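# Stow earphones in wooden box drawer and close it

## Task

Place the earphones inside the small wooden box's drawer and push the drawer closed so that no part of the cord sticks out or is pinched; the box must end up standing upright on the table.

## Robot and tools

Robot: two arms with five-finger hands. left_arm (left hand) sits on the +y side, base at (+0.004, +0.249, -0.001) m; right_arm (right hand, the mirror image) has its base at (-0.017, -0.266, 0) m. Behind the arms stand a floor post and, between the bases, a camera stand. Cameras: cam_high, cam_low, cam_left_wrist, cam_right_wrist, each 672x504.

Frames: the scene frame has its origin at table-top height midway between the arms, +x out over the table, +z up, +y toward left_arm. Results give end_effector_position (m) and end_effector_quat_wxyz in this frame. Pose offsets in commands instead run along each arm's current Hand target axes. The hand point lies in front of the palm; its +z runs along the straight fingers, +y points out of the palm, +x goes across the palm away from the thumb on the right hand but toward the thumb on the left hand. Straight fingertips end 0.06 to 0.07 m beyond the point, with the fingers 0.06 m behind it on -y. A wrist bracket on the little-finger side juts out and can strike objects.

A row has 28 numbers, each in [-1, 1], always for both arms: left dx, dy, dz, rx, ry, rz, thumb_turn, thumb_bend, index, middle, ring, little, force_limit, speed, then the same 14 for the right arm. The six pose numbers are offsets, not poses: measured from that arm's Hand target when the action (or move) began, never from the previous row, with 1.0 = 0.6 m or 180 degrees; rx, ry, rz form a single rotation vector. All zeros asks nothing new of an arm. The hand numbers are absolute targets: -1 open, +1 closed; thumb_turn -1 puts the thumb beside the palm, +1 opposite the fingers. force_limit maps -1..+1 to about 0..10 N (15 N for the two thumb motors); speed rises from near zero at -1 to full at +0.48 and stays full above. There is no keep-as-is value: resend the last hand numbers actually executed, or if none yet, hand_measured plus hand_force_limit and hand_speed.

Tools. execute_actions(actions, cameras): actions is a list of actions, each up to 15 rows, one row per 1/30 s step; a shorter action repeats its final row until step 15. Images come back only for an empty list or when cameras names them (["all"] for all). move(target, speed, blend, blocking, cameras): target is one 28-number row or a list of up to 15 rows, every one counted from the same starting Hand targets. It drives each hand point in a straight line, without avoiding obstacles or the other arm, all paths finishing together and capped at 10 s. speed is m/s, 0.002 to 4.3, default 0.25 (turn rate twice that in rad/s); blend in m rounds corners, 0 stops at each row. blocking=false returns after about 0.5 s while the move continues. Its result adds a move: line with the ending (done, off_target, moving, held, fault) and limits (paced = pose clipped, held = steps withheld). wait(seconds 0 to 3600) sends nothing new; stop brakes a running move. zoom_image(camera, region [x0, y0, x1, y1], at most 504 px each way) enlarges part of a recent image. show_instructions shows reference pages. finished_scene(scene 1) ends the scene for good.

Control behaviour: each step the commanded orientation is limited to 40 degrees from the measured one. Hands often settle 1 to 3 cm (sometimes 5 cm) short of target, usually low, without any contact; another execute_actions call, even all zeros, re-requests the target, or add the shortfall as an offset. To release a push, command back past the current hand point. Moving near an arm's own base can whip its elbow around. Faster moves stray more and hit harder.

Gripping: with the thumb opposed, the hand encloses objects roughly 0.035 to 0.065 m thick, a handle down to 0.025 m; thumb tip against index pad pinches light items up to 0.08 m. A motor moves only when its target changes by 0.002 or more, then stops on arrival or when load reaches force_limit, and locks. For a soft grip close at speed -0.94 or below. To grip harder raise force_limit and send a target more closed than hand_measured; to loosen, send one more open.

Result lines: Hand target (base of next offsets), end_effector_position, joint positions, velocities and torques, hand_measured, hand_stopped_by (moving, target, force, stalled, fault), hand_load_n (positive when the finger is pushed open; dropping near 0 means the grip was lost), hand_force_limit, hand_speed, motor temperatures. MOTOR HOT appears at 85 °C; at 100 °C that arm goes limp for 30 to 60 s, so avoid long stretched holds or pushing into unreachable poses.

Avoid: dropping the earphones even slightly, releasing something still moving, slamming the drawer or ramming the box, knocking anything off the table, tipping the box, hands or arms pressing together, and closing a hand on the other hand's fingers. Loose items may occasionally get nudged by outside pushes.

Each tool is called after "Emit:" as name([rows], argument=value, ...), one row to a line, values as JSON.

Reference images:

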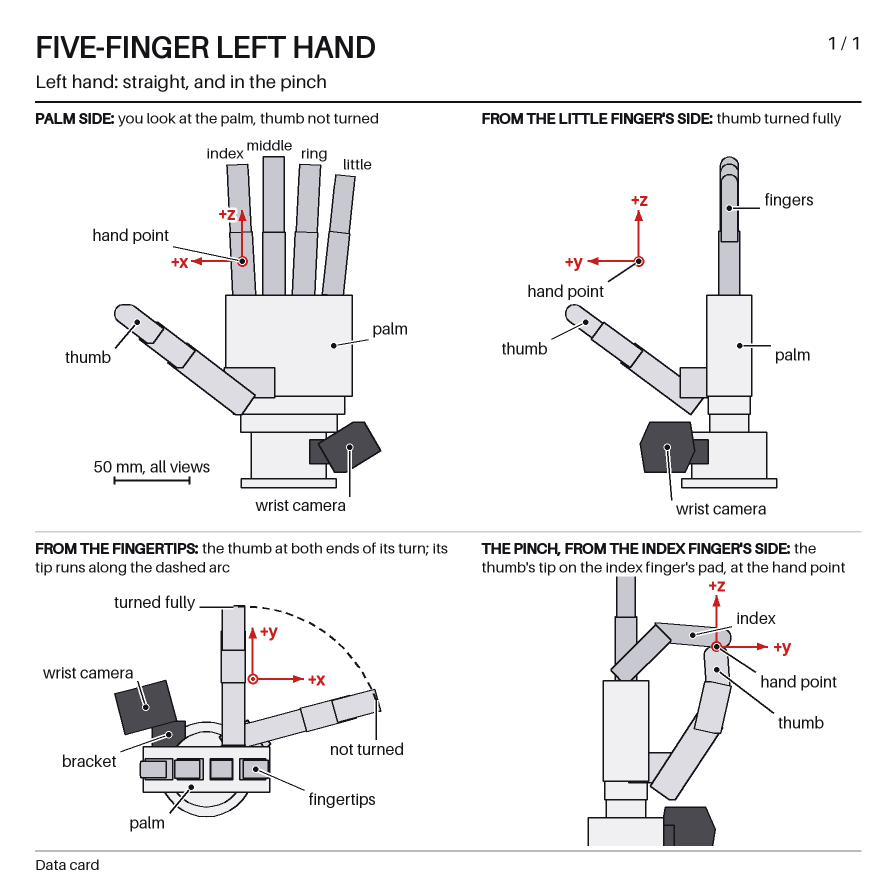

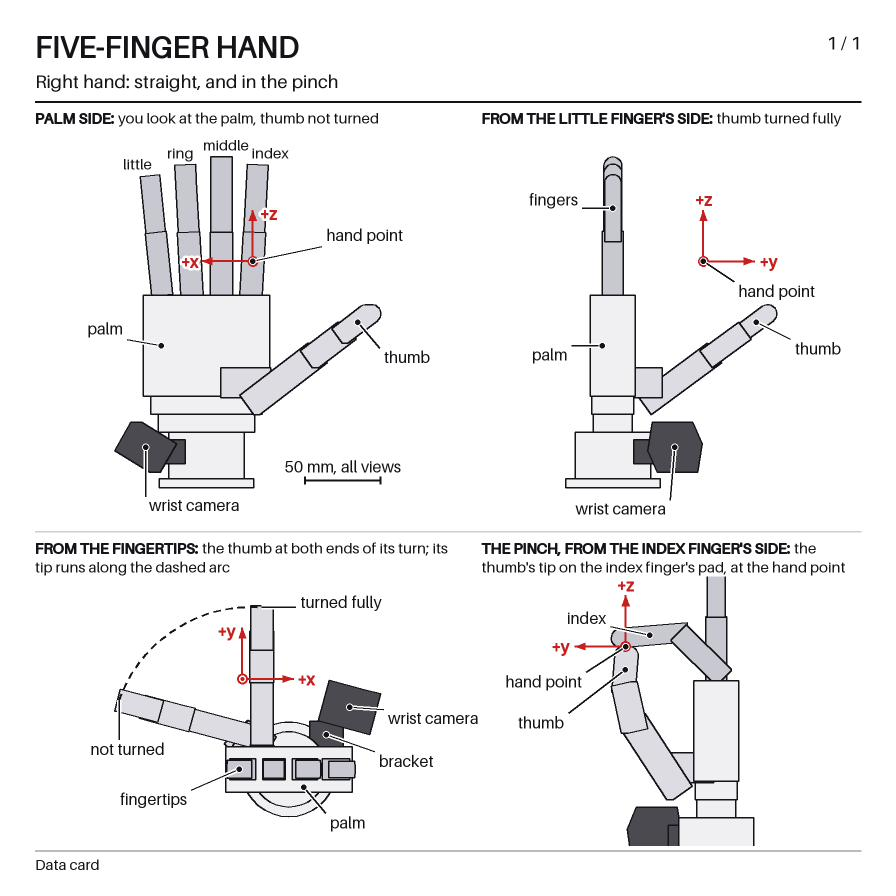

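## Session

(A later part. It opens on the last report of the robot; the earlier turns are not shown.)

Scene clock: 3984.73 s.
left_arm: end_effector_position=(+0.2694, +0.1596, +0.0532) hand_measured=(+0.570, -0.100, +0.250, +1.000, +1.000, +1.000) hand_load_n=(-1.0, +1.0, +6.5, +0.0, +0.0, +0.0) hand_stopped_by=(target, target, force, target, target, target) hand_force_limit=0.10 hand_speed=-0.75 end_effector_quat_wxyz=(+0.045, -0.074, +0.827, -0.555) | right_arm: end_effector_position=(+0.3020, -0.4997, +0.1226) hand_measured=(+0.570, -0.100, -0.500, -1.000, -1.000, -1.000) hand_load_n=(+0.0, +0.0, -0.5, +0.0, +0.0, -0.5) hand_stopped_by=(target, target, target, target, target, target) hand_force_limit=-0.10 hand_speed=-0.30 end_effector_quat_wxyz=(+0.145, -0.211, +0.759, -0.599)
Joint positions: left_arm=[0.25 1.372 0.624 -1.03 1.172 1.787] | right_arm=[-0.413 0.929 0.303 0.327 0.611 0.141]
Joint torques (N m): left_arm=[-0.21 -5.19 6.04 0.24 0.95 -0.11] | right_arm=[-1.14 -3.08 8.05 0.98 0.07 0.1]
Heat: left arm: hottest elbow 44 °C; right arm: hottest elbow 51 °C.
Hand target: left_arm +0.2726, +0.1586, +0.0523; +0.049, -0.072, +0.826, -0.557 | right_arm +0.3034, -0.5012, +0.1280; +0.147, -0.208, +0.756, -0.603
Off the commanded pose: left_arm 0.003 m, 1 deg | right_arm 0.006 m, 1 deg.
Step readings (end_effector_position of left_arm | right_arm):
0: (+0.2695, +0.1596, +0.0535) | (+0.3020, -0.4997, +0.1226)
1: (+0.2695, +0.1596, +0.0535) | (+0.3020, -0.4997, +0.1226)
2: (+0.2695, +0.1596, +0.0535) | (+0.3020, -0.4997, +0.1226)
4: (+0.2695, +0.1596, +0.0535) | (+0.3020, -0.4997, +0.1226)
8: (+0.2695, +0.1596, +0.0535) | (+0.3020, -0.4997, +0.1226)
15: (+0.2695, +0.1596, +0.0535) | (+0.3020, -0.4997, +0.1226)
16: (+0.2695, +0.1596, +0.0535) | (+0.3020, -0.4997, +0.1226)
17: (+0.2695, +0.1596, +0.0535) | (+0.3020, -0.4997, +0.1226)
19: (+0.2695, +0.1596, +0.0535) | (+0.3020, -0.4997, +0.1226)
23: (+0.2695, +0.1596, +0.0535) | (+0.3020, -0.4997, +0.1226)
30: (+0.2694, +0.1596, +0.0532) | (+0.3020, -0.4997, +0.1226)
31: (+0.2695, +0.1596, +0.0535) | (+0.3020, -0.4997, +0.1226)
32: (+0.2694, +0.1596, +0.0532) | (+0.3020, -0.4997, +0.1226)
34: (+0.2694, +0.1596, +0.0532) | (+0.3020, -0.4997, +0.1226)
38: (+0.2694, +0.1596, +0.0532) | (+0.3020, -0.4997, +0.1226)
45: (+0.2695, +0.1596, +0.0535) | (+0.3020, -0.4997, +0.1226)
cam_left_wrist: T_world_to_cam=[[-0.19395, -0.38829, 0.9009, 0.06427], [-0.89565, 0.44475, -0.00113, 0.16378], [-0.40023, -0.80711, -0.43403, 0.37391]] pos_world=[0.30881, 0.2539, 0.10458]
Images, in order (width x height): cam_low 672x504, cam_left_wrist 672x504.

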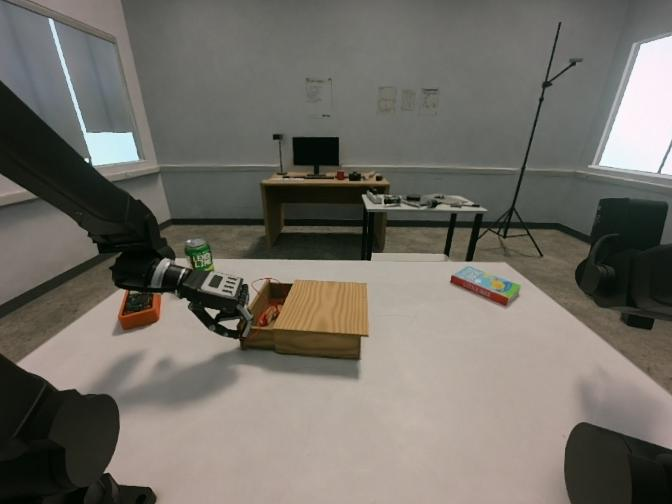

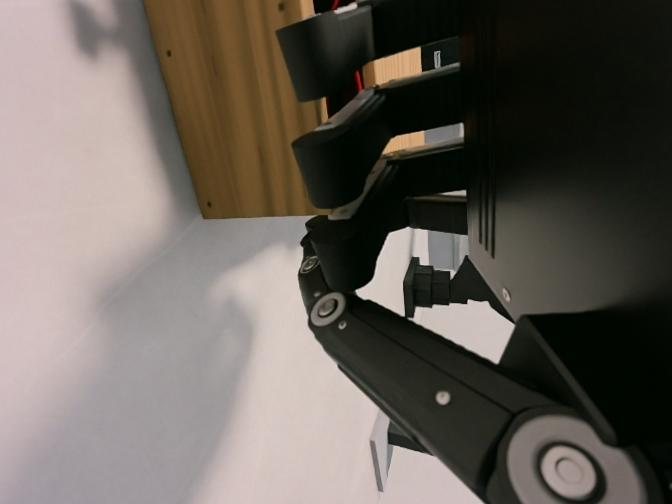

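Emit:
move([
  [-0.0082,-0.1163,-0.0455,0,0,0,0.57,-0.1,0.5,1,1,1,0.1,-0.75,0,0,0,0,0,0,0.57,-0.1,-0.5,-1,-1,-1,-0.1,-0.3],
  [-0.1308,-0.1435,0.0217,0,0,0,0.57,-0.1,0.5,1,1,1,0.1,-0.75,0,0,0,0,0,0,0.57,-0.1,-0.5,-1,-1,-1,-0.1,-0.3],
], speed=0.08, blend=0.015, cameras=["cam_low","cam_left_wrist","cam_high"])

Emit:
zoom_image(camera="cam_low", region=[200, 220, 350, 370])

Emit:
zoom_image(camera="cam_high", region=[340, 190, 540, 390])

Scene clock: 4000.40 s.
left_arm: end_effector_position=(+0.3354, +0.1287, +0.1134) hand_measured=(+0.570, -0.100, +0.250, +1.000, +1.000, +1.000) hand_load_n=(-1.0, +1.0, +6.5, +0.0, +0.0, +0.0) hand_stopped_by=(target, target, force, target, target, target) hand_force_limit=0.10 hand_speed=-0.75 end_effector_quat_wxyz=(+0.029, -0.085, +0.825, -0.558) | right_arm: end_effector_position=(+0.3020, -0.4997, +0.1226) hand_measured=(+0.570, -0.100, -0.500, -1.000, -1.000, -1.000) hand_load_n=(+0.0, +0.0, +0.0, +0.0, +0.0, +0.0) hand_stopped_by=(target, target, target, target, target, target) hand_force_limit=-0.10 hand_speed=-0.30 end_effector_quat_wxyz=(+0.145, -0.211, +0.759, -0.599)
Joint positions: left_arm=[0.113 1.366 0.814 -0.936 1.185 1.431] | right_arm=[-0.413 0.929 0.303 0.327 0.611 0.141]
Joint torques (N m): left_arm=[-1.2 -5.83 12.03 0.83 0.61 -0.2] | right_arm=[-1.2 -3.08 8.02 0.98 0.07 0.1]
Motor temperatures (°C): left_arm=[23 28 43 24 29 23] | right_arm=[25 28 51 27 28 25]
Heat: left arm: hottest elbow 43 °C; right arm: hottest elbow 51 °C.
Hand target: left_arm +0.3575, +0.1286, +0.1274; +0.049, -0.072, +0.826, -0.557 | right_arm +0.3034, -0.5012, +0.1280; +0.147, -0.208, +0.756, -0.603
Off the commanded pose: left_arm 0.026 m, 3 deg | right_arm 0.006 m, 1 deg.
move: off_target (left_arm)
cam_left_wrist: T_world_to_cam=[[-0.15966, -0.37822, 0.91185, -0.00318], [-0.89488, 0.44543, 0.02806, 0.23305], [-0.41678, -0.81151, -0.40958, 0.4048]] pos_world=[0.37675, 0.22349, 0.16216]
Images, in order (width x height): cam_high 672x504, cam_low 672x504, cam_left_wrist 672x504.

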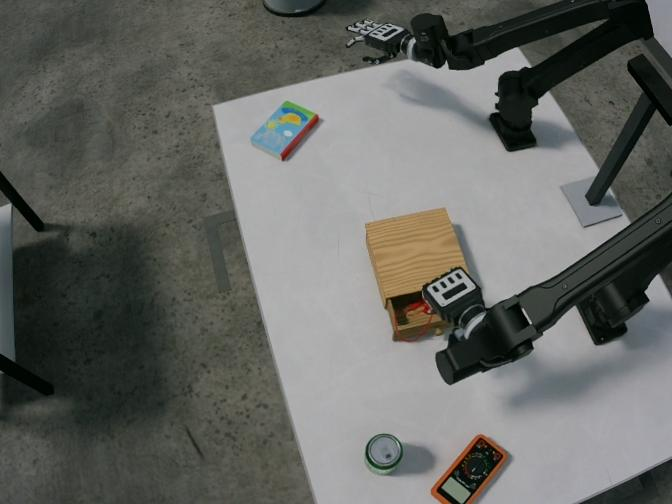

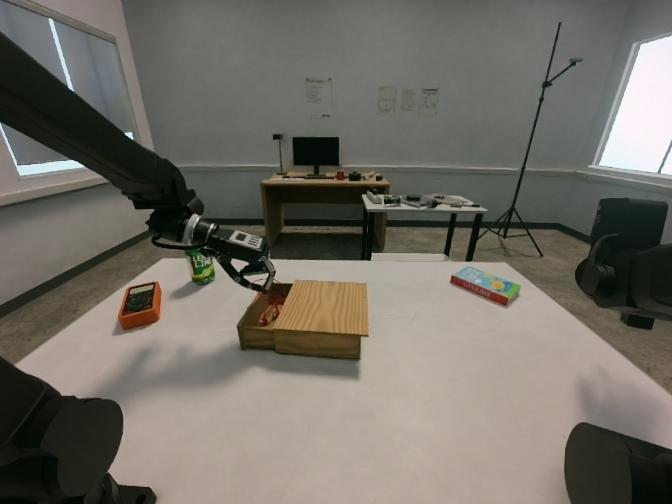

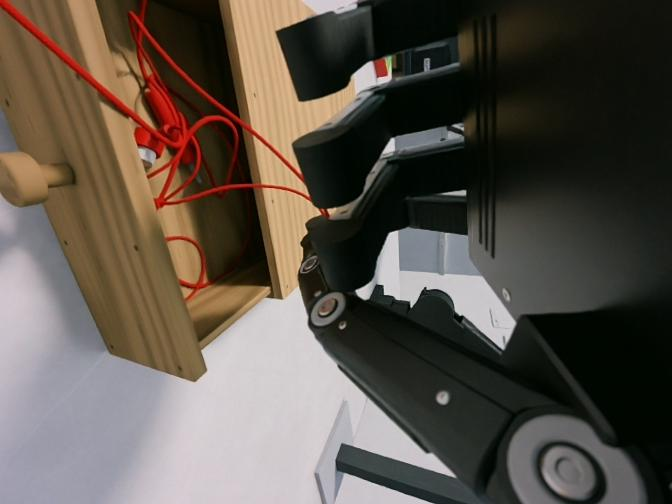

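Scaled by 3.360 from the camera's image (finer frame: 960x720).

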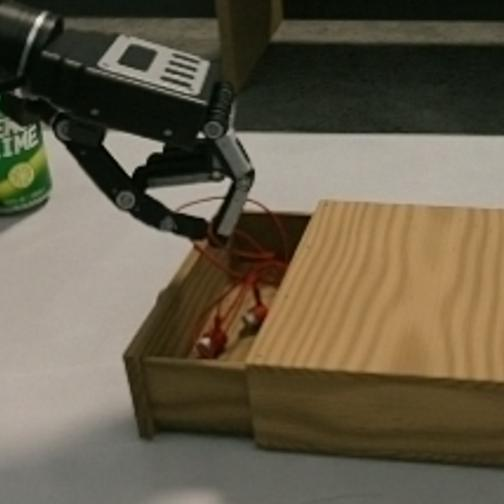

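Scaled by 2.520 from the camera's image (finer frame: 960x720).

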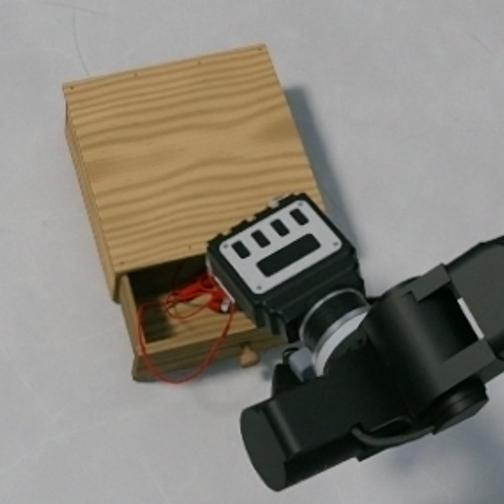

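Emit:
move(target=[-0.0033,0.11,0.0499,0,0,0,0.57,-0.1,0.5,1,1,1,0.1,-0.75,0,0,0,0,0,0,0.57,-0.1,-0.5,-1,-1,-1,-0.1,-0.3], speed=0.06)

Emit:
execute_actions([
  [[0,0,0,0,0,0,0.57,-0.3,0.5,1,1,1,0.1,-0.75,0,0,0,0,0,0,0.57,-0.1,-0.5,-1,-1,-1,-0.1,-0.3]],
  [[0,0,0,0,0,0,0.57,-0.3,0.5,1,1,1,0.1,-0.75,0,0,0,0,0,0,0.57,-0.1,-0.5,-1,-1,-1,-0.1,-0.3]],
])

Emit:
move([
  [0,-0.17,-0.0687,0,0,0,0.57,-0.3,0.5,1,1,1,0.1,-0.75,0,0,0,0,0,0,0.57,-0.1,-0.5,-1,-1,-1,-0.1,-0.3],
  [0.15,-0.19,-0.2,0,0,0,0.57,-0.3,0.5,1,1,1,0.1,-0.75,0,0,0,0,0,0,0.57,-0.1,-0.5,-1,-1,-1,-0.1,-0.3],
], speed=0.1, blend=0.02, cameras=["cam_low","cam_left_wrist","cam_high"])

Emit:
zoom_image(camera="cam_low", region=[200, 240, 350, 390])

Emit:
zoom_image(camera="cam_high", region=[340, 190, 540, 390])

Scene clock: 4017.70 s.
left_arm: end_effector_position=(+0.3578, +0.1269, +0.0594) hand_measured=(+0.570, -0.100, +0.250, +1.000, +1.000, +1.000) hand_load_n=(-1.0, +1.0, +6.5, +0.0, +0.0, +0.0) hand_stopped_by=(target, target, force, target, target, target) hand_force_limit=0.10 hand_speed=-0.75 end_effector_quat_wxyz=(+0.048, -0.073, +0.825, -0.558) | right_arm: end_effector_position=(+0.3020, -0.4997, +0.1226) hand_measured=(+0.570, -0.100, -0.500, -1.000, -1.000, -1.000) hand_load_n=(+0.0, +0.0, +0.0, +0.0, +0.0, +0.0) hand_stopped_by=(target, target, target, target, target, target) hand_force_limit=-0.10 hand_speed=-0.30 end_effector_quat_wxyz=(+0.145, -0.211, +0.759, -0.599)
Joint positions: left_arm=[0.101 1.493 0.772 -0.691 1.183 1.396] | right_arm=[-0.413 0.929 0.303 0.327 0.611 0.141]
Joint torques (N m): left_arm=[-0.67 -6.59 6.48 1.16 0.59 -0.15] | right_arm=[-1.2 -3.14 8.03 0.98 0.07 0.1]
Heat: left arm: hottest elbow 46 °C; right arm: hottest elbow 51 °C.
Hand target: left_arm +0.3600, +0.1259, +0.0550; +0.049, -0.072, +0.826, -0.557 | right_arm +0.3034, -0.5012, +0.1280; +0.147, -0.208, +0.756, -0.603
Off the commanded pose: left_arm 0.005 m, 0 deg | right_arm 0.006 m, 1 deg.
move: done

Scene clock: 4019.00 s.
left_arm: end_effector_position=(+0.3584, +0.1252, +0.0597) hand_measured=(+0.570, -0.298, +0.250, +1.000, +1.000, +1.000) hand_load_n=(+0.0, -2.5, +0.0, +0.0, +0.0, +0.0) hand_stopped_by=(target, target, force, target, target, target) hand_force_limit=0.10 hand_speed=-0.75 end_effector_quat_wxyz=(+0.048, -0.070, +0.825, -0.559) | right_arm: end_effector_position=(+0.3020, -0.4997, +0.1226) hand_measured=(+0.570, -0.100, -0.500, -1.000, -1.000, -1.000) hand_load_n=(+0.0, +0.0, +0.0, -0.5, +0.0, +0.0) hand_stopped_by=(target, target, target, target, target, target) hand_force_limit=-0.10 hand_speed=-0.30 end_effector_quat_wxyz=(+0.145, -0.211, +0.759, -0.599)
Joint positions: left_arm=[0.096 1.493 0.772 -0.685 1.185 1.394] | right_arm=[-0.413 0.929 0.303 0.327 0.611 0.141]
Joint torques (N m): left_arm=[-0.79 -6.36 6.69 0.84 0.43 -0.19] | right_arm=[-1.2 -3.08 8.03 0.96 0.07 0.1]
Heat: left arm: hottest elbow 46 °C; right arm: hottest elbow 51 °C.
Hand target: left_arm +0.3600, +0.1259, +0.0550; +0.049, -0.072, +0.826, -0.557 | right_arm +0.3034, -0.5012, +0.1280; +0.147, -0.208, +0.756, -0.603
Off the commanded pose: left_arm 0.005 m, 0 deg | right_arm 0.006 m, 1 deg.
Step readings (end_effector_position of left_arm | right_arm):
0: (+0.3578, +0.1269, +0.0594) | (+0.3020, -0.4997, +0.1226)
1: (+0.3578, +0.1269, +0.0594) | (+0.3020, -0.4997, +0.1226)
2: (+0.3578, +0.1269, +0.0594) | (+0.3020, -0.4997, +0.1226)
4: (+0.3578, +0.1269, +0.0594) | (+0.3020, -0.4997, +0.1226)
8: (+0.3578, +0.1269, +0.0594) | (+0.3020, -0.4997, +0.1226)
15: (+0.3583, +0.1257, +0.0597) | (+0.3020, -0.4997, +0.1226)
16: (+0.3586, +0.1257, +0.0597) | (+0.3020, -0.4997, +0.1226)
17: (+0.3586, +0.1257, +0.0597) | (+0.3020, -0.4997, +0.1226)
19: (+0.3584, +0.1252, +0.0597) | (+0.3020, -0.4997, +0.1226)
23: (+0.3584, +0.1252, +0.0597) | (+0.3020, -0.4997, +0.1226)
30: (+0.3584, +0.1252, +0.0597) | (+0.3020, -0.4997, +0.1226)

Scene clock: 4022.80 s.
left_arm: end_effector_position=(+0.2498, +0.1715, +0.1954) hand_measured=(+0.570, -0.300, +0.250, +1.000, +1.000, +1.000) hand_load_n=(+0.0, +0.0, +0.0, +0.0, +0.0, +0.0) hand_stopped_by=(target, target, force, target, target, target) hand_force_limit=0.10 hand_speed=-0.75 end_effector_quat_wxyz=(+0.035, -0.078, +0.825, -0.558) | right_arm: end_effector_position=(+0.3020, -0.4997, +0.1226) hand_measured=(+0.570, -0.100, -0.500, -1.000, -1.000, -1.000) hand_load_n=(+0.0, +0.0, +0.0, -0.5, +0.0, +0.0) hand_stopped_by=(target, target, target, target, target, target) hand_force_limit=-0.10 hand_speed=-0.30 end_effector_quat_wxyz=(+0.145, -0.211, +0.759, -0.599)
Joint positions: left_arm=[0.313 1.15 0.852 -1.657 1.156 1.956] | right_arm=[-0.413 0.929 0.303 0.327 0.611 0.141]
Joint torques (N m): left_arm=[0.21 -3.49 11.07 -1.24 0.64 0.1] | right_arm=[-1.2 -3.02 8.05 0.98 0.07 0.1]
Heat: left arm: hottest elbow 46 °C; right arm: hottest elbow 51 °C.
Hand target: left_arm +0.2593, +0.1778, +0.2055; +0.049, -0.072, +0.826, -0.557 | right_arm +0.3034, -0.5012, +0.1280; +0.147, -0.208, +0.756, -0.603
Off the commanded pose: left_arm 0.015 m, 2 deg | right_arm 0.006 m, 1 deg.
move: off_target (left_arm)
cam_left_wrist: T_world_to_cam=[[-0.17847, -0.37879, 0.90811, -0.06986], [-0.89297, 0.44996, 0.01219, 0.13697], [-0.41323, -0.80874, -0.41855, 0.43783]] pos_world=[0.29076, 0.266, 0.24503]
Images, in order (width x height): cam_high 672x504, cam_low 672x504, cam_left_wrist 672x504.

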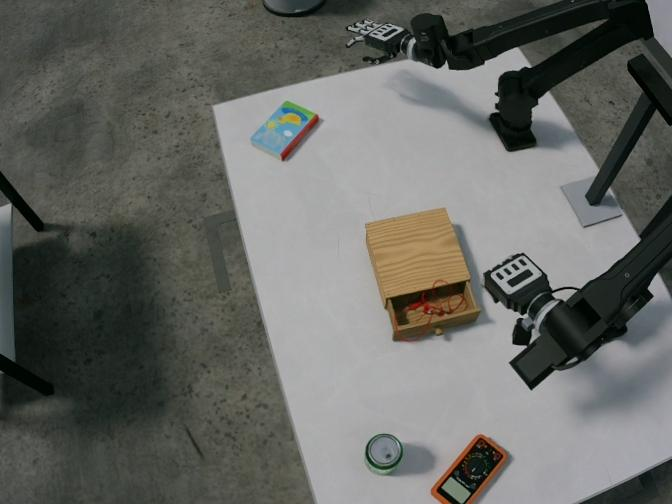

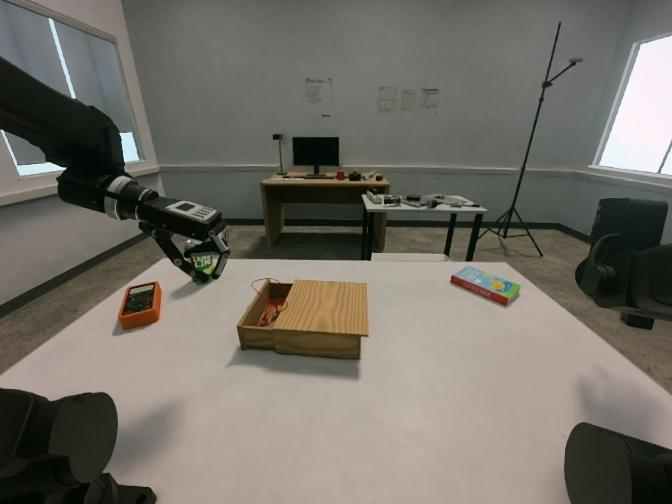

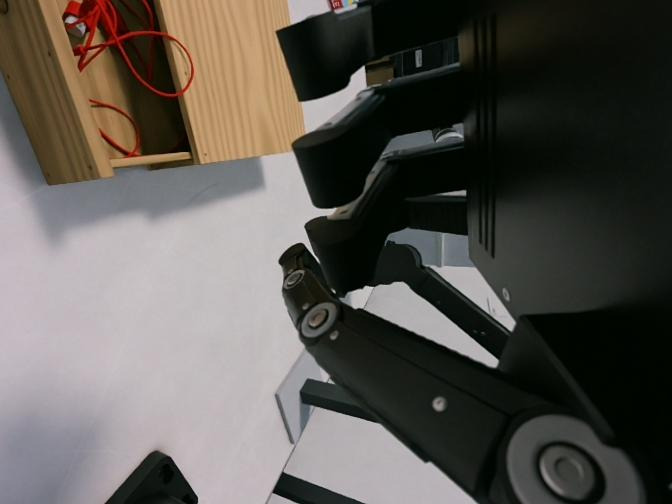

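Scaled by 3.360 from the camera's image (finer frame: 960x720).

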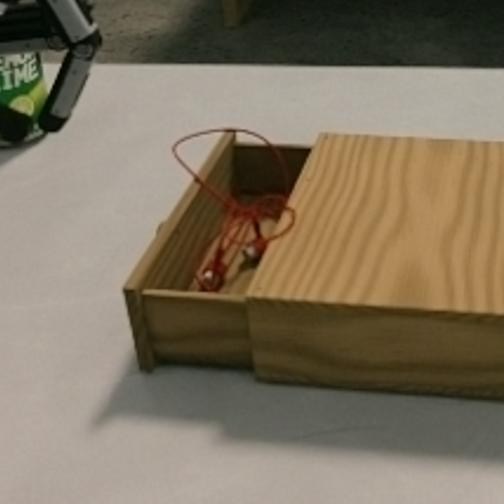

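Scaled by 2.520 from the camera's image (finer frame: 960x720).

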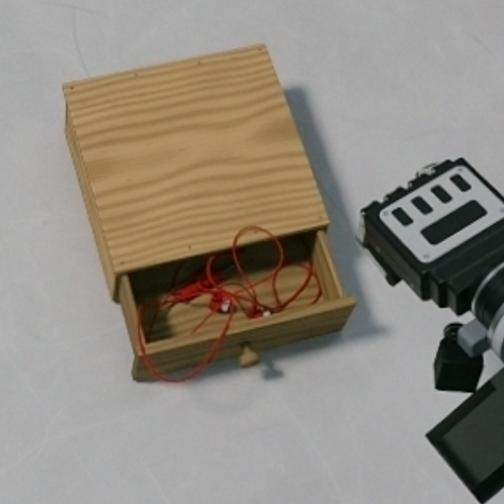

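Emit:
move(target=[-0.1885,0.0887,-0.0195,0,0,0,0.57,-0.1,-0.3,1,1,1,0.1,-0.4,0,0,0,0,0,0,0.57,-0.1,-0.5,-1,-1,-1,-0.1,-0.3], speed=0.12, cameras=["cam_low","cam_left_wrist","cam_high"])

Emit:
zoom_image(camera="cam_left_wrist", region=[60, 20, 400, 360])

Scene clock: 4047.37 s.
left_arm: end_effector_position=(+0.3441, +0.2158, +0.1511) hand_measured=(+0.570, -0.100, -0.300, +1.000, +1.000, +1.000) hand_load_n=(+0.0, +0.0, +0.0, +0.5, +0.0, +0.0) hand_stopped_by=(target, target, target, target, target, target) hand_force_limit=0.10 hand_speed=-0.40 end_effector_quat_wxyz=(+0.018, -0.090, +0.821, -0.563) | right_arm: end_effector_position=(+0.3020, -0.4997, +0.1226) hand_measured=(+0.570, -0.100, -0.500, -1.000, -1.000, -1.000) hand_load_n=(+0.0, +0.0, +0.0, +0.0, +0.0, +0.0) hand_stopped_by=(target, target, target, target, target, target) hand_force_limit=-0.10 hand_speed=-0.30 end_effector_quat_wxyz=(+0.145, -0.211, +0.759, -0.599)
Joint positions: left_arm=[0.346 1.516 1.052 -1.6 1.143 2.029] | right_arm=[-0.413 0.929 0.303 0.327 0.611 0.141]
Joint torques (N m): left_arm=[0.32 -7.77 11.9 -0.27 0.49 0.16] | right_arm=[-1.2 -3.02 8.03 0.98 0.07 0.1]
Motor temperatures (°C): left_arm=[23 28 48 24 29 23] | right_arm=[25 28 51 27 28 25]
Heat: left arm: hottest elbow 48 °C; right arm: hottest elbow 51 °C.
Hand target: left_arm +0.3654, +0.2278, +0.1607; +0.049, -0.072, +0.826, -0.557 | right_arm +0.3034, -0.5012, +0.1280; +0.147, -0.208, +0.756, -0.603
Off the commanded pose: left_arm 0.026 m, 4 deg | right_arm 0.006 m, 1 deg.
move: off_target (left_arm)
cam_left_wrist: T_world_to_cam=[[-0.14117, -0.36453, 0.92043, -0.0139], [-0.89248, 0.44922, 0.04103, 0.19737], [-0.42843, -0.81567, -0.38876, 0.49628]] pos_world=[0.38681, 0.31107, 0.19763]
Images, in order (width x height): cam_high 672x504, cam_low 672x504, cam_left_wrist 672x504.

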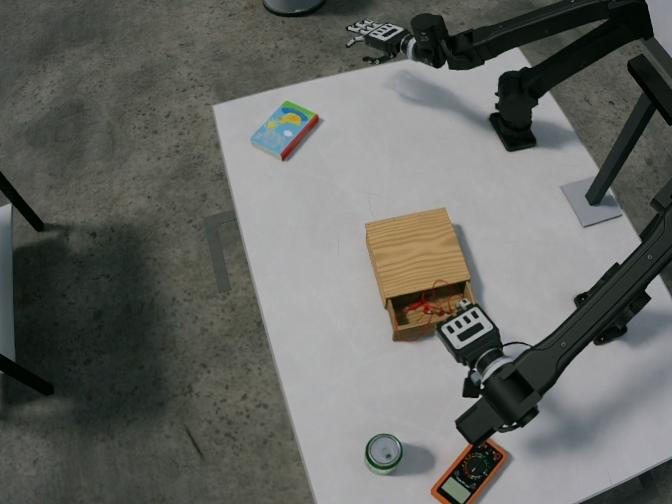

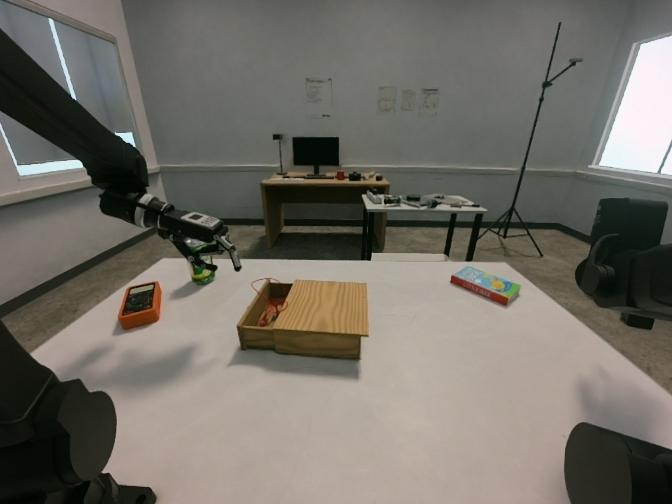

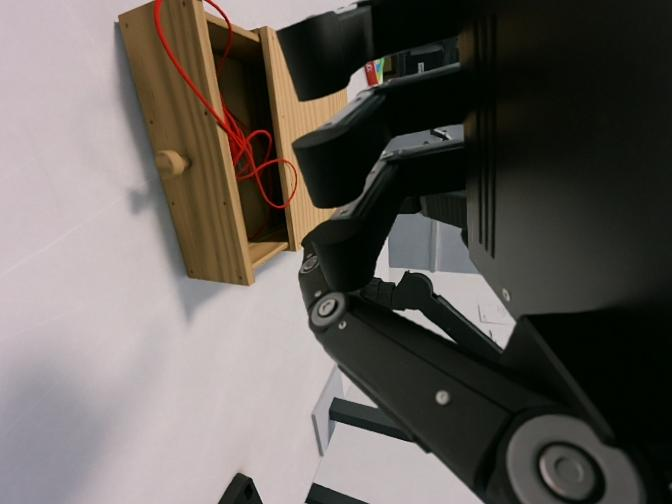

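Scaled by 1.482 from the camera's image (finer frame: 960x720).

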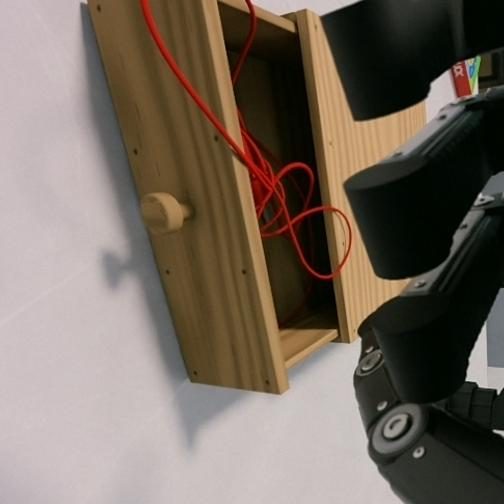

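Emit:
move(target=[-0.0718,0.0367,0.0683,0,-0.0773,-0.0312,0.57,-0.1,-0.3,1,1,1,0.1,-0.4,0,0,0,0,0,0,0.57,-0.1,-0.5,-1,-1,-1,-0.1,-0.3], speed=0.1, cameras=["cam_low","cam_left_wrist","cam_high"])

Emit:
zoom_image(camera="cam_left_wrist", region=[100, 80, 420, 400])

Emit:
zoom_image(camera="cam_low", region=[200, 220, 350, 370])

Scene clock: 4091.43 s.
left_arm: end_effector_position=(+0.4094, +0.2078, +0.1133) hand_measured=(+0.570, -0.100, -0.300, +1.000, +1.000, +1.000) hand_load_n=(+0.0, +0.0, +0.5, +0.0, +0.0, +0.0) hand_stopped_by=(target, target, target, target, target, target) hand_force_limit=0.10 hand_speed=-0.40 end_effector_quat_wxyz=(+0.106, -0.188, +0.809, -0.547) | right_arm: end_effector_position=(+0.3020, -0.4997, +0.1226) hand_measured=(+0.570, -0.100, -0.500, -1.000, -1.000, -1.000) hand_load_n=(+0.0, +0.0, +0.0, +0.0, +0.0, +0.0) hand_stopped_by=(target, target, target, target, target, target) hand_force_limit=-0.10 hand_speed=-0.30 end_effector_quat_wxyz=(+0.145, -0.211, +0.759, -0.599)
Joint positions: left_arm=[0.296 1.45 0.895 -0.738 1.165 1.233] | right_arm=[-0.413 0.929 0.303 0.327 0.611 0.141]
Joint torques (N m): left_arm=[-1.49 -10.52 7.94 1.32 0.59 -0.23] | right_arm=[-1.26 -3.14 8.03 0.98 0.07 0.1]
Heat: left arm: hottest elbow 46 °C; right arm: hottest elbow 50 °C.
Hand target: left_arm +0.4130, +0.2060, +0.1250; +0.122, -0.179, +0.809, -0.546 | right_arm +0.3034, -0.5012, +0.1280; +0.147, -0.208, +0.756, -0.603
Off the commanded pose: left_arm 0.012 m, 2 deg | right_arm 0.006 m, 1 deg.
move: off_target (left_arm)
cam_left_wrist: T_world_to_cam=[[-0.06522, -0.41537, 0.90731, 0.0083], [-0.97977, 0.19907, 0.02071, 0.35075], [-0.18922, -0.8876, -0.41995, 0.42367]] pos_world=[0.42436, 0.30968, 0.16312]
Images, in order (width x height): cam_high 672x504, cam_low 672x504, cam_left_wrist 672x504.

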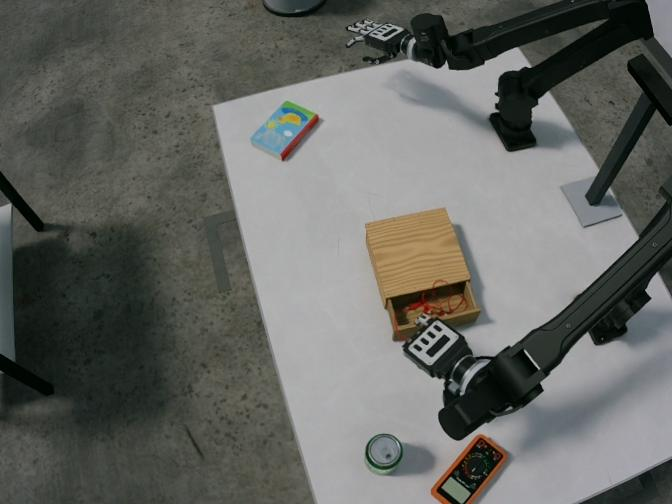

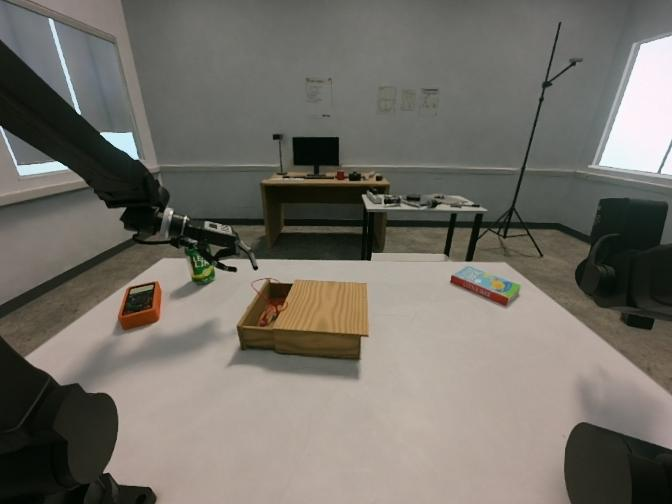

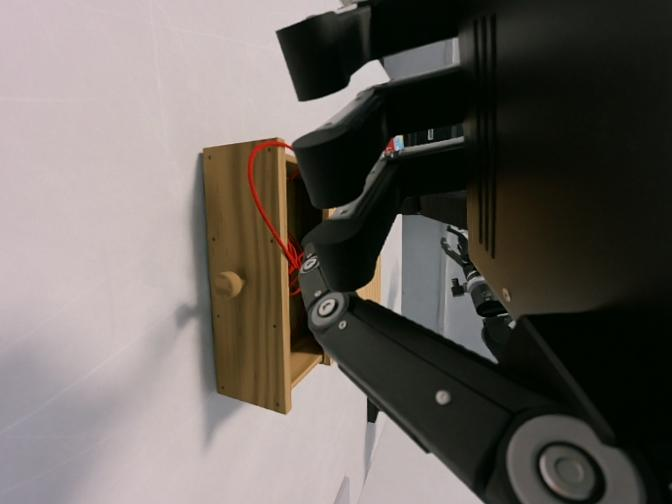

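Scaled by 1.575 from the camera's image (finer frame: 960x720).

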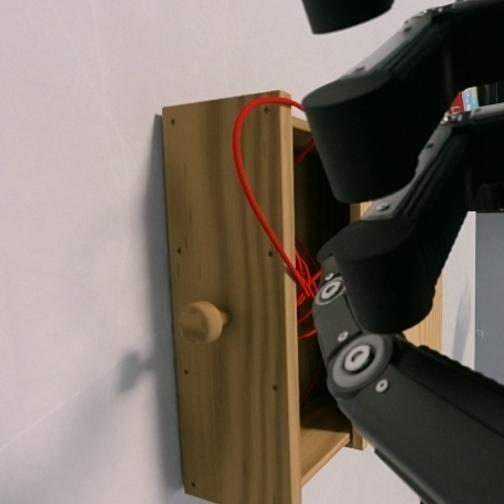

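Scaled by 3.360 from the camera's image (finer frame: 960x720).

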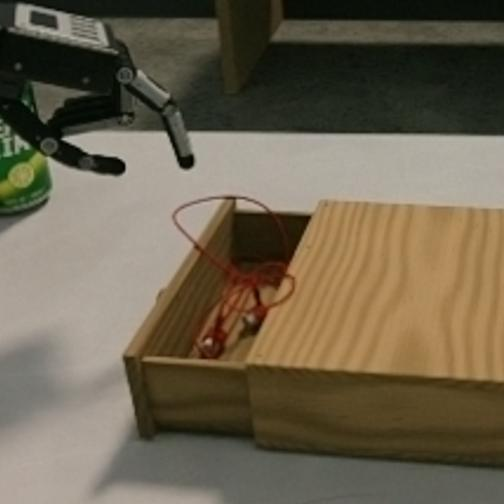

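Emit:
move(target=[0,0.0711,0.0376,0,0,0,0.57,-0.1,-0.3,1,1,1,0.1,-0.4,0,0,0,0,0,0,0.57,-0.1,-0.5,-1,-1,-1,-0.1,-0.3], speed=0.06, cameras=["cam_low","cam_left_wrist"])

Emit:
zoom_image(camera="cam_left_wrist", region=[180, 80, 440, 340])

Emit:
zoom_image(camera="cam_low", region=[200, 240, 320, 360])

Scene clock: 4135.90 s.
left_arm: end_effector_position=(+0.4114, +0.2030, +0.0773) hand_measured=(+0.570, -0.100, -0.300, +1.000, +1.000, +1.000) hand_load_n=(+0.0, +0.0, +0.0, +0.0, +0.0, +0.0) hand_stopped_by=(target, target, target, target, target, target) hand_force_limit=0.10 hand_speed=-0.40 end_effector_quat_wxyz=(+0.119, -0.180, +0.810, -0.545) | right_arm: end_effector_position=(+0.3020, -0.4997, +0.1226) hand_measured=(+0.570, -0.100, -0.500, -1.000, -1.000, -1.000) hand_load_n=(+0.0, +0.0, +0.0, +0.0, +0.0, +0.0) hand_stopped_by=(target, target, target, target, target, target) hand_force_limit=-0.10 hand_speed=-0.30 end_effector_quat_wxyz=(+0.145, -0.211, +0.759, -0.599)
Joint positions: left_arm=[0.282 1.495 0.826 -0.563 1.16 1.201] | right_arm=[-0.413 0.929 0.303 0.327 0.611 0.141]
Joint torques (N m): left_arm=[-0.38 -7.88 7.57 1.25 0.56 -0.2] | right_arm=[-1.26 -3.02 8.05 0.99 0.07 0.1]
Heat: left arm: hottest elbow 45 °C; right arm: hottest elbow 50 °C.
Hand target: left_arm +0.4152, +0.2015, +0.0770; +0.122, -0.179, +0.809, -0.546 | right_arm +0.3034, -0.5012, +0.1280; +0.147, -0.208, +0.756, -0.603
Off the commanded pose: left_arm 0.004 m, 0 deg | right_arm 0.006 m, 1 deg.
move: done
cam_left_wrist: T_world_to_cam=[[-0.09271, -0.42423, 0.9008, 0.05257], [-0.97993, 0.19922, -0.00704, 0.35666], [-0.17647, -0.88337, -0.43418, 0.39965]] pos_world=[0.4249, 0.30429, 0.12868]

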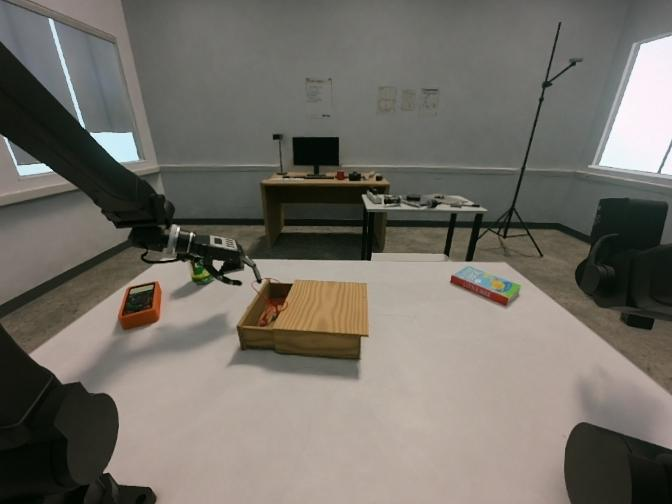

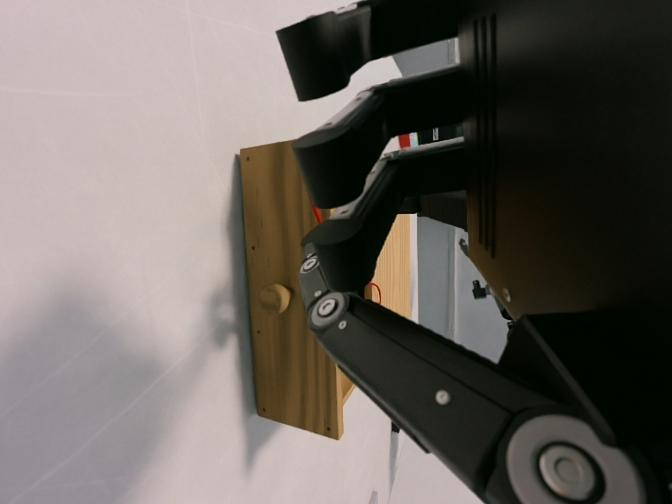

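Scaled by 1.938 from the camera's image (finer frame: 960x720).

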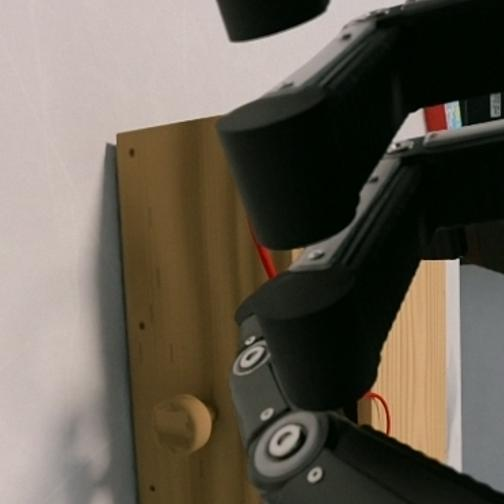

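Scaled by 4.200 from the camera's image (finer frame: 960x720).

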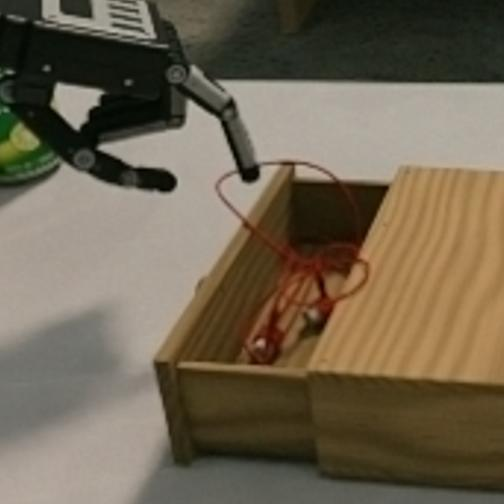

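Emit:
move(target=[0,0.0124,0.005,0,0,0,0.57,-0.1,-0.3,1,1,1,0.1,-0.4,0,0,0,0,0,0,0.57,-0.1,-0.5,-1,-1,-1,-0.1,-0.3], speed=0.06)

Emit:
execute_actions([
  [[0,0,0,0,0,0,0.57,-0.1,0.5,1,1,1,0.1,-0.75,0,0,0,0,0,0,0.57,-0.1,-0.5,-1,-1,-1,-0.1,-0.3]],
  [[0,0,0,0,0,0,0.57,-0.1,0.5,1,1,1,0.1,-0.75,0,0,0,0,0,0,0.57,-0.1,-0.5,-1,-1,-1,-0.1,-0.3]],
  [[0,0,0,0,0,0,0.57,-0.1,0.5,1,1,1,0.1,-0.75,0,0,0,0,0,0,0.57,-0.1,-0.5,-1,-1,-1,-0.1,-0.3]],
], cameras=["cam_left_wrist","cam_low"])

Emit:
zoom_image(camera="cam_low", region=[200, 240, 320, 360])

Scene clock: 4157.60 s.
left_arm: end_effector_position=(+0.4116, +0.2029, +0.0701) hand_measured=(+0.570, -0.100, -0.300, +1.000, +1.000, +1.000) hand_load_n=(+0.0, +0.5, +0.0, +0.5, +0.0, +0.0) hand_stopped_by=(target, target, target, target, target, target) hand_force_limit=0.10 hand_speed=-0.40 end_effector_quat_wxyz=(+0.119, -0.181, +0.810, -0.546) | right_arm: end_effector_position=(+0.3020, -0.4997, +0.1226) hand_measured=(+0.570, -0.100, -0.500, -1.000, -1.000, -1.000) hand_load_n=(+0.0, +0.0, +0.0, +0.0, +0.0, +0.0) hand_stopped_by=(target, target, target, target, target, target) hand_force_limit=-0.10 hand_speed=-0.30 end_effector_quat_wxyz=(+0.145, -0.211, +0.759, -0.599)
Joint positions: left_arm=[0.282 1.508 0.817 -0.537 1.16 1.196] | right_arm=[-0.413 0.929 0.303 0.327 0.611 0.141]
Joint torques (N m): left_arm=[-0.97 -7.47 7.34 1.51 0.55 -0.21] | right_arm=[-1.2 -3.14 8.05 0.98 0.08 0.1]
Motor temperatures (°C): left_arm=[23 29 43 24 28 23] | right_arm=[25 28 50 27 28 25]
Heat: left arm: hottest elbow 43 °C; right arm: hottest elbow 50 °C.
Hand target: left_arm +0.4152, +0.2015, +0.0689; +0.122, -0.179, +0.809, -0.546 | right_arm +0.3034, -0.5012, +0.1280; +0.147, -0.208, +0.756, -0.603
Off the commanded pose: left_arm 0.004 m, 0 deg | right_arm 0.006 m, 1 deg.
move: done

Scene clock: 4159.40 s.
left_arm: end_effector_position=(+0.4116, +0.2029, +0.0701) hand_measured=(+0.570, -0.100, +0.250, +1.000, +1.000, +1.000) hand_load_n=(+0.0, +0.5, +6.0, +0.0, +0.0, +0.0) hand_stopped_by=(target, target, force, target, target, target) hand_force_limit=0.10 hand_speed=-0.75 end_effector_quat_wxyz=(+0.119, -0.181, +0.810, -0.546) | right_arm: end_effector_position=(+0.3020, -0.4997, +0.1226) hand_measured=(+0.570, -0.100, -0.500, -1.000, -1.000, -1.000) hand_load_n=(+0.0, +0.0, +0.0, +0.0, -0.5, +0.0) hand_stopped_by=(target, target, target, target, target, target) hand_force_limit=-0.10 hand_speed=-0.30 end_effector_quat_wxyz=(+0.145, -0.211, +0.759, -0.599)
Joint positions: left_arm=[0.282 1.508 0.817 -0.537 1.16 1.196] | right_arm=[-0.413 0.929 0.303 0.327 0.611 0.141]
Joint torques (N m): left_arm=[-0.79 -6.89 7.38 1.28 0.52 -0.23] | right_arm=[-1.2 -3.08 8.05 0.99 0.07 0.1]
Heat: left arm: hottest elbow 43 °C; right arm: hottest elbow 50 °C.
Hand target: left_arm +0.4152, +0.2015, +0.0689; +0.122, -0.179, +0.809, -0.546 | right_arm +0.3034, -0.5012, +0.1280; +0.147, -0.208, +0.756, -0.603
Off the commanded pose: left_arm 0.004 m, 0 deg | right_arm 0.006 m, 1 deg.
Step readings (end_effector_position of left_arm | right_arm):
0: (+0.4116, +0.2029, +0.0701) | (+0.3020, -0.4997, +0.1226)
1: (+0.4116, +0.2029, +0.0701) | (+0.3020, -0.4997, +0.1226)
2: (+0.4116, +0.2029, +0.0701) | (+0.3020, -0.4997, +0.1226)
4: (+0.4116, +0.2029, +0.0701) | (+0.3020, -0.4997, +0.1226)
8: (+0.4116, +0.2029, +0.0701) | (+0.3020, -0.4997, +0.1226)
15: (+0.4116, +0.2029, +0.0701) | (+0.3020, -0.4997, +0.1226)
16: (+0.4116, +0.2029, +0.0701) | (+0.3020, -0.4997, +0.1226)
17: (+0.4116, +0.2029, +0.0701) | (+0.3020, -0.4997, +0.1226)
19: (+0.4116, +0.2029, +0.0701) | (+0.3020, -0.4997, +0.1226)
23: (+0.4116, +0.2029, +0.0701) | (+0.3020, -0.4997, +0.1226)
30: (+0.4116, +0.2029, +0.0701) | (+0.3020, -0.4997, +0.1226)
31: (+0.4116, +0.2029, +0.0701) | (+0.3020, -0.4997, +0.1226)
32: (+0.4116, +0.2029, +0.0701) | (+0.3020, -0.4997, +0.1226)
34: (+0.4116, +0.2029, +0.0701) | (+0.3020, -0.4997, +0.1226)
38: (+0.4116, +0.2029, +0.0701) | (+0.3020, -0.4997, +0.1226)
45: (+0.4116, +0.2029, +0.0701) | (+0.3020, -0.4997, +0.1226)
cam_left_wrist: T_world_to_cam=[[-0.09118, -0.42356, 0.90127, 0.05823], [-0.98027, 0.19757, -0.00633, 0.35717], [-0.17538, -0.88406, -0.43321, 0.39612]] pos_world=[0.42491, 0.30429, 0.12138]
Images, in order (width x height): cam_low 672x504, cam_left_wrist 672x504.

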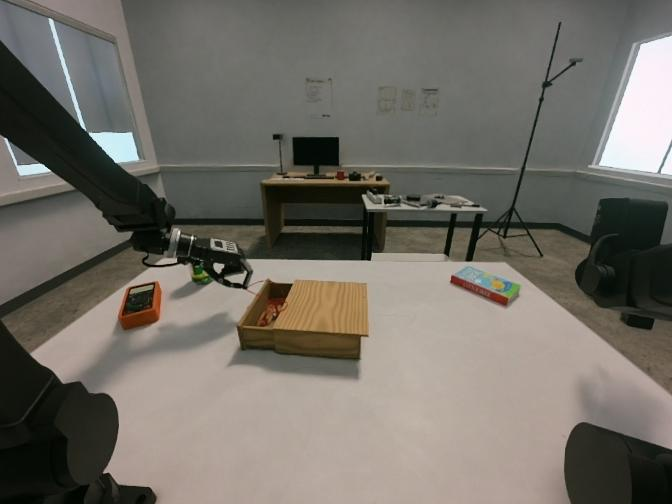

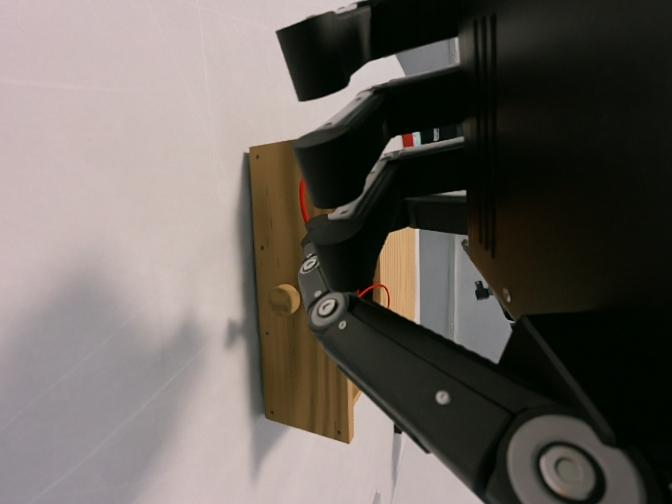

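Scaled by 4.200 from the camera's image (finer frame: 960x720).

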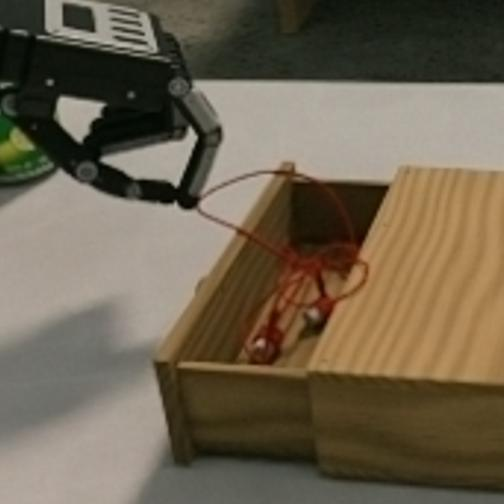

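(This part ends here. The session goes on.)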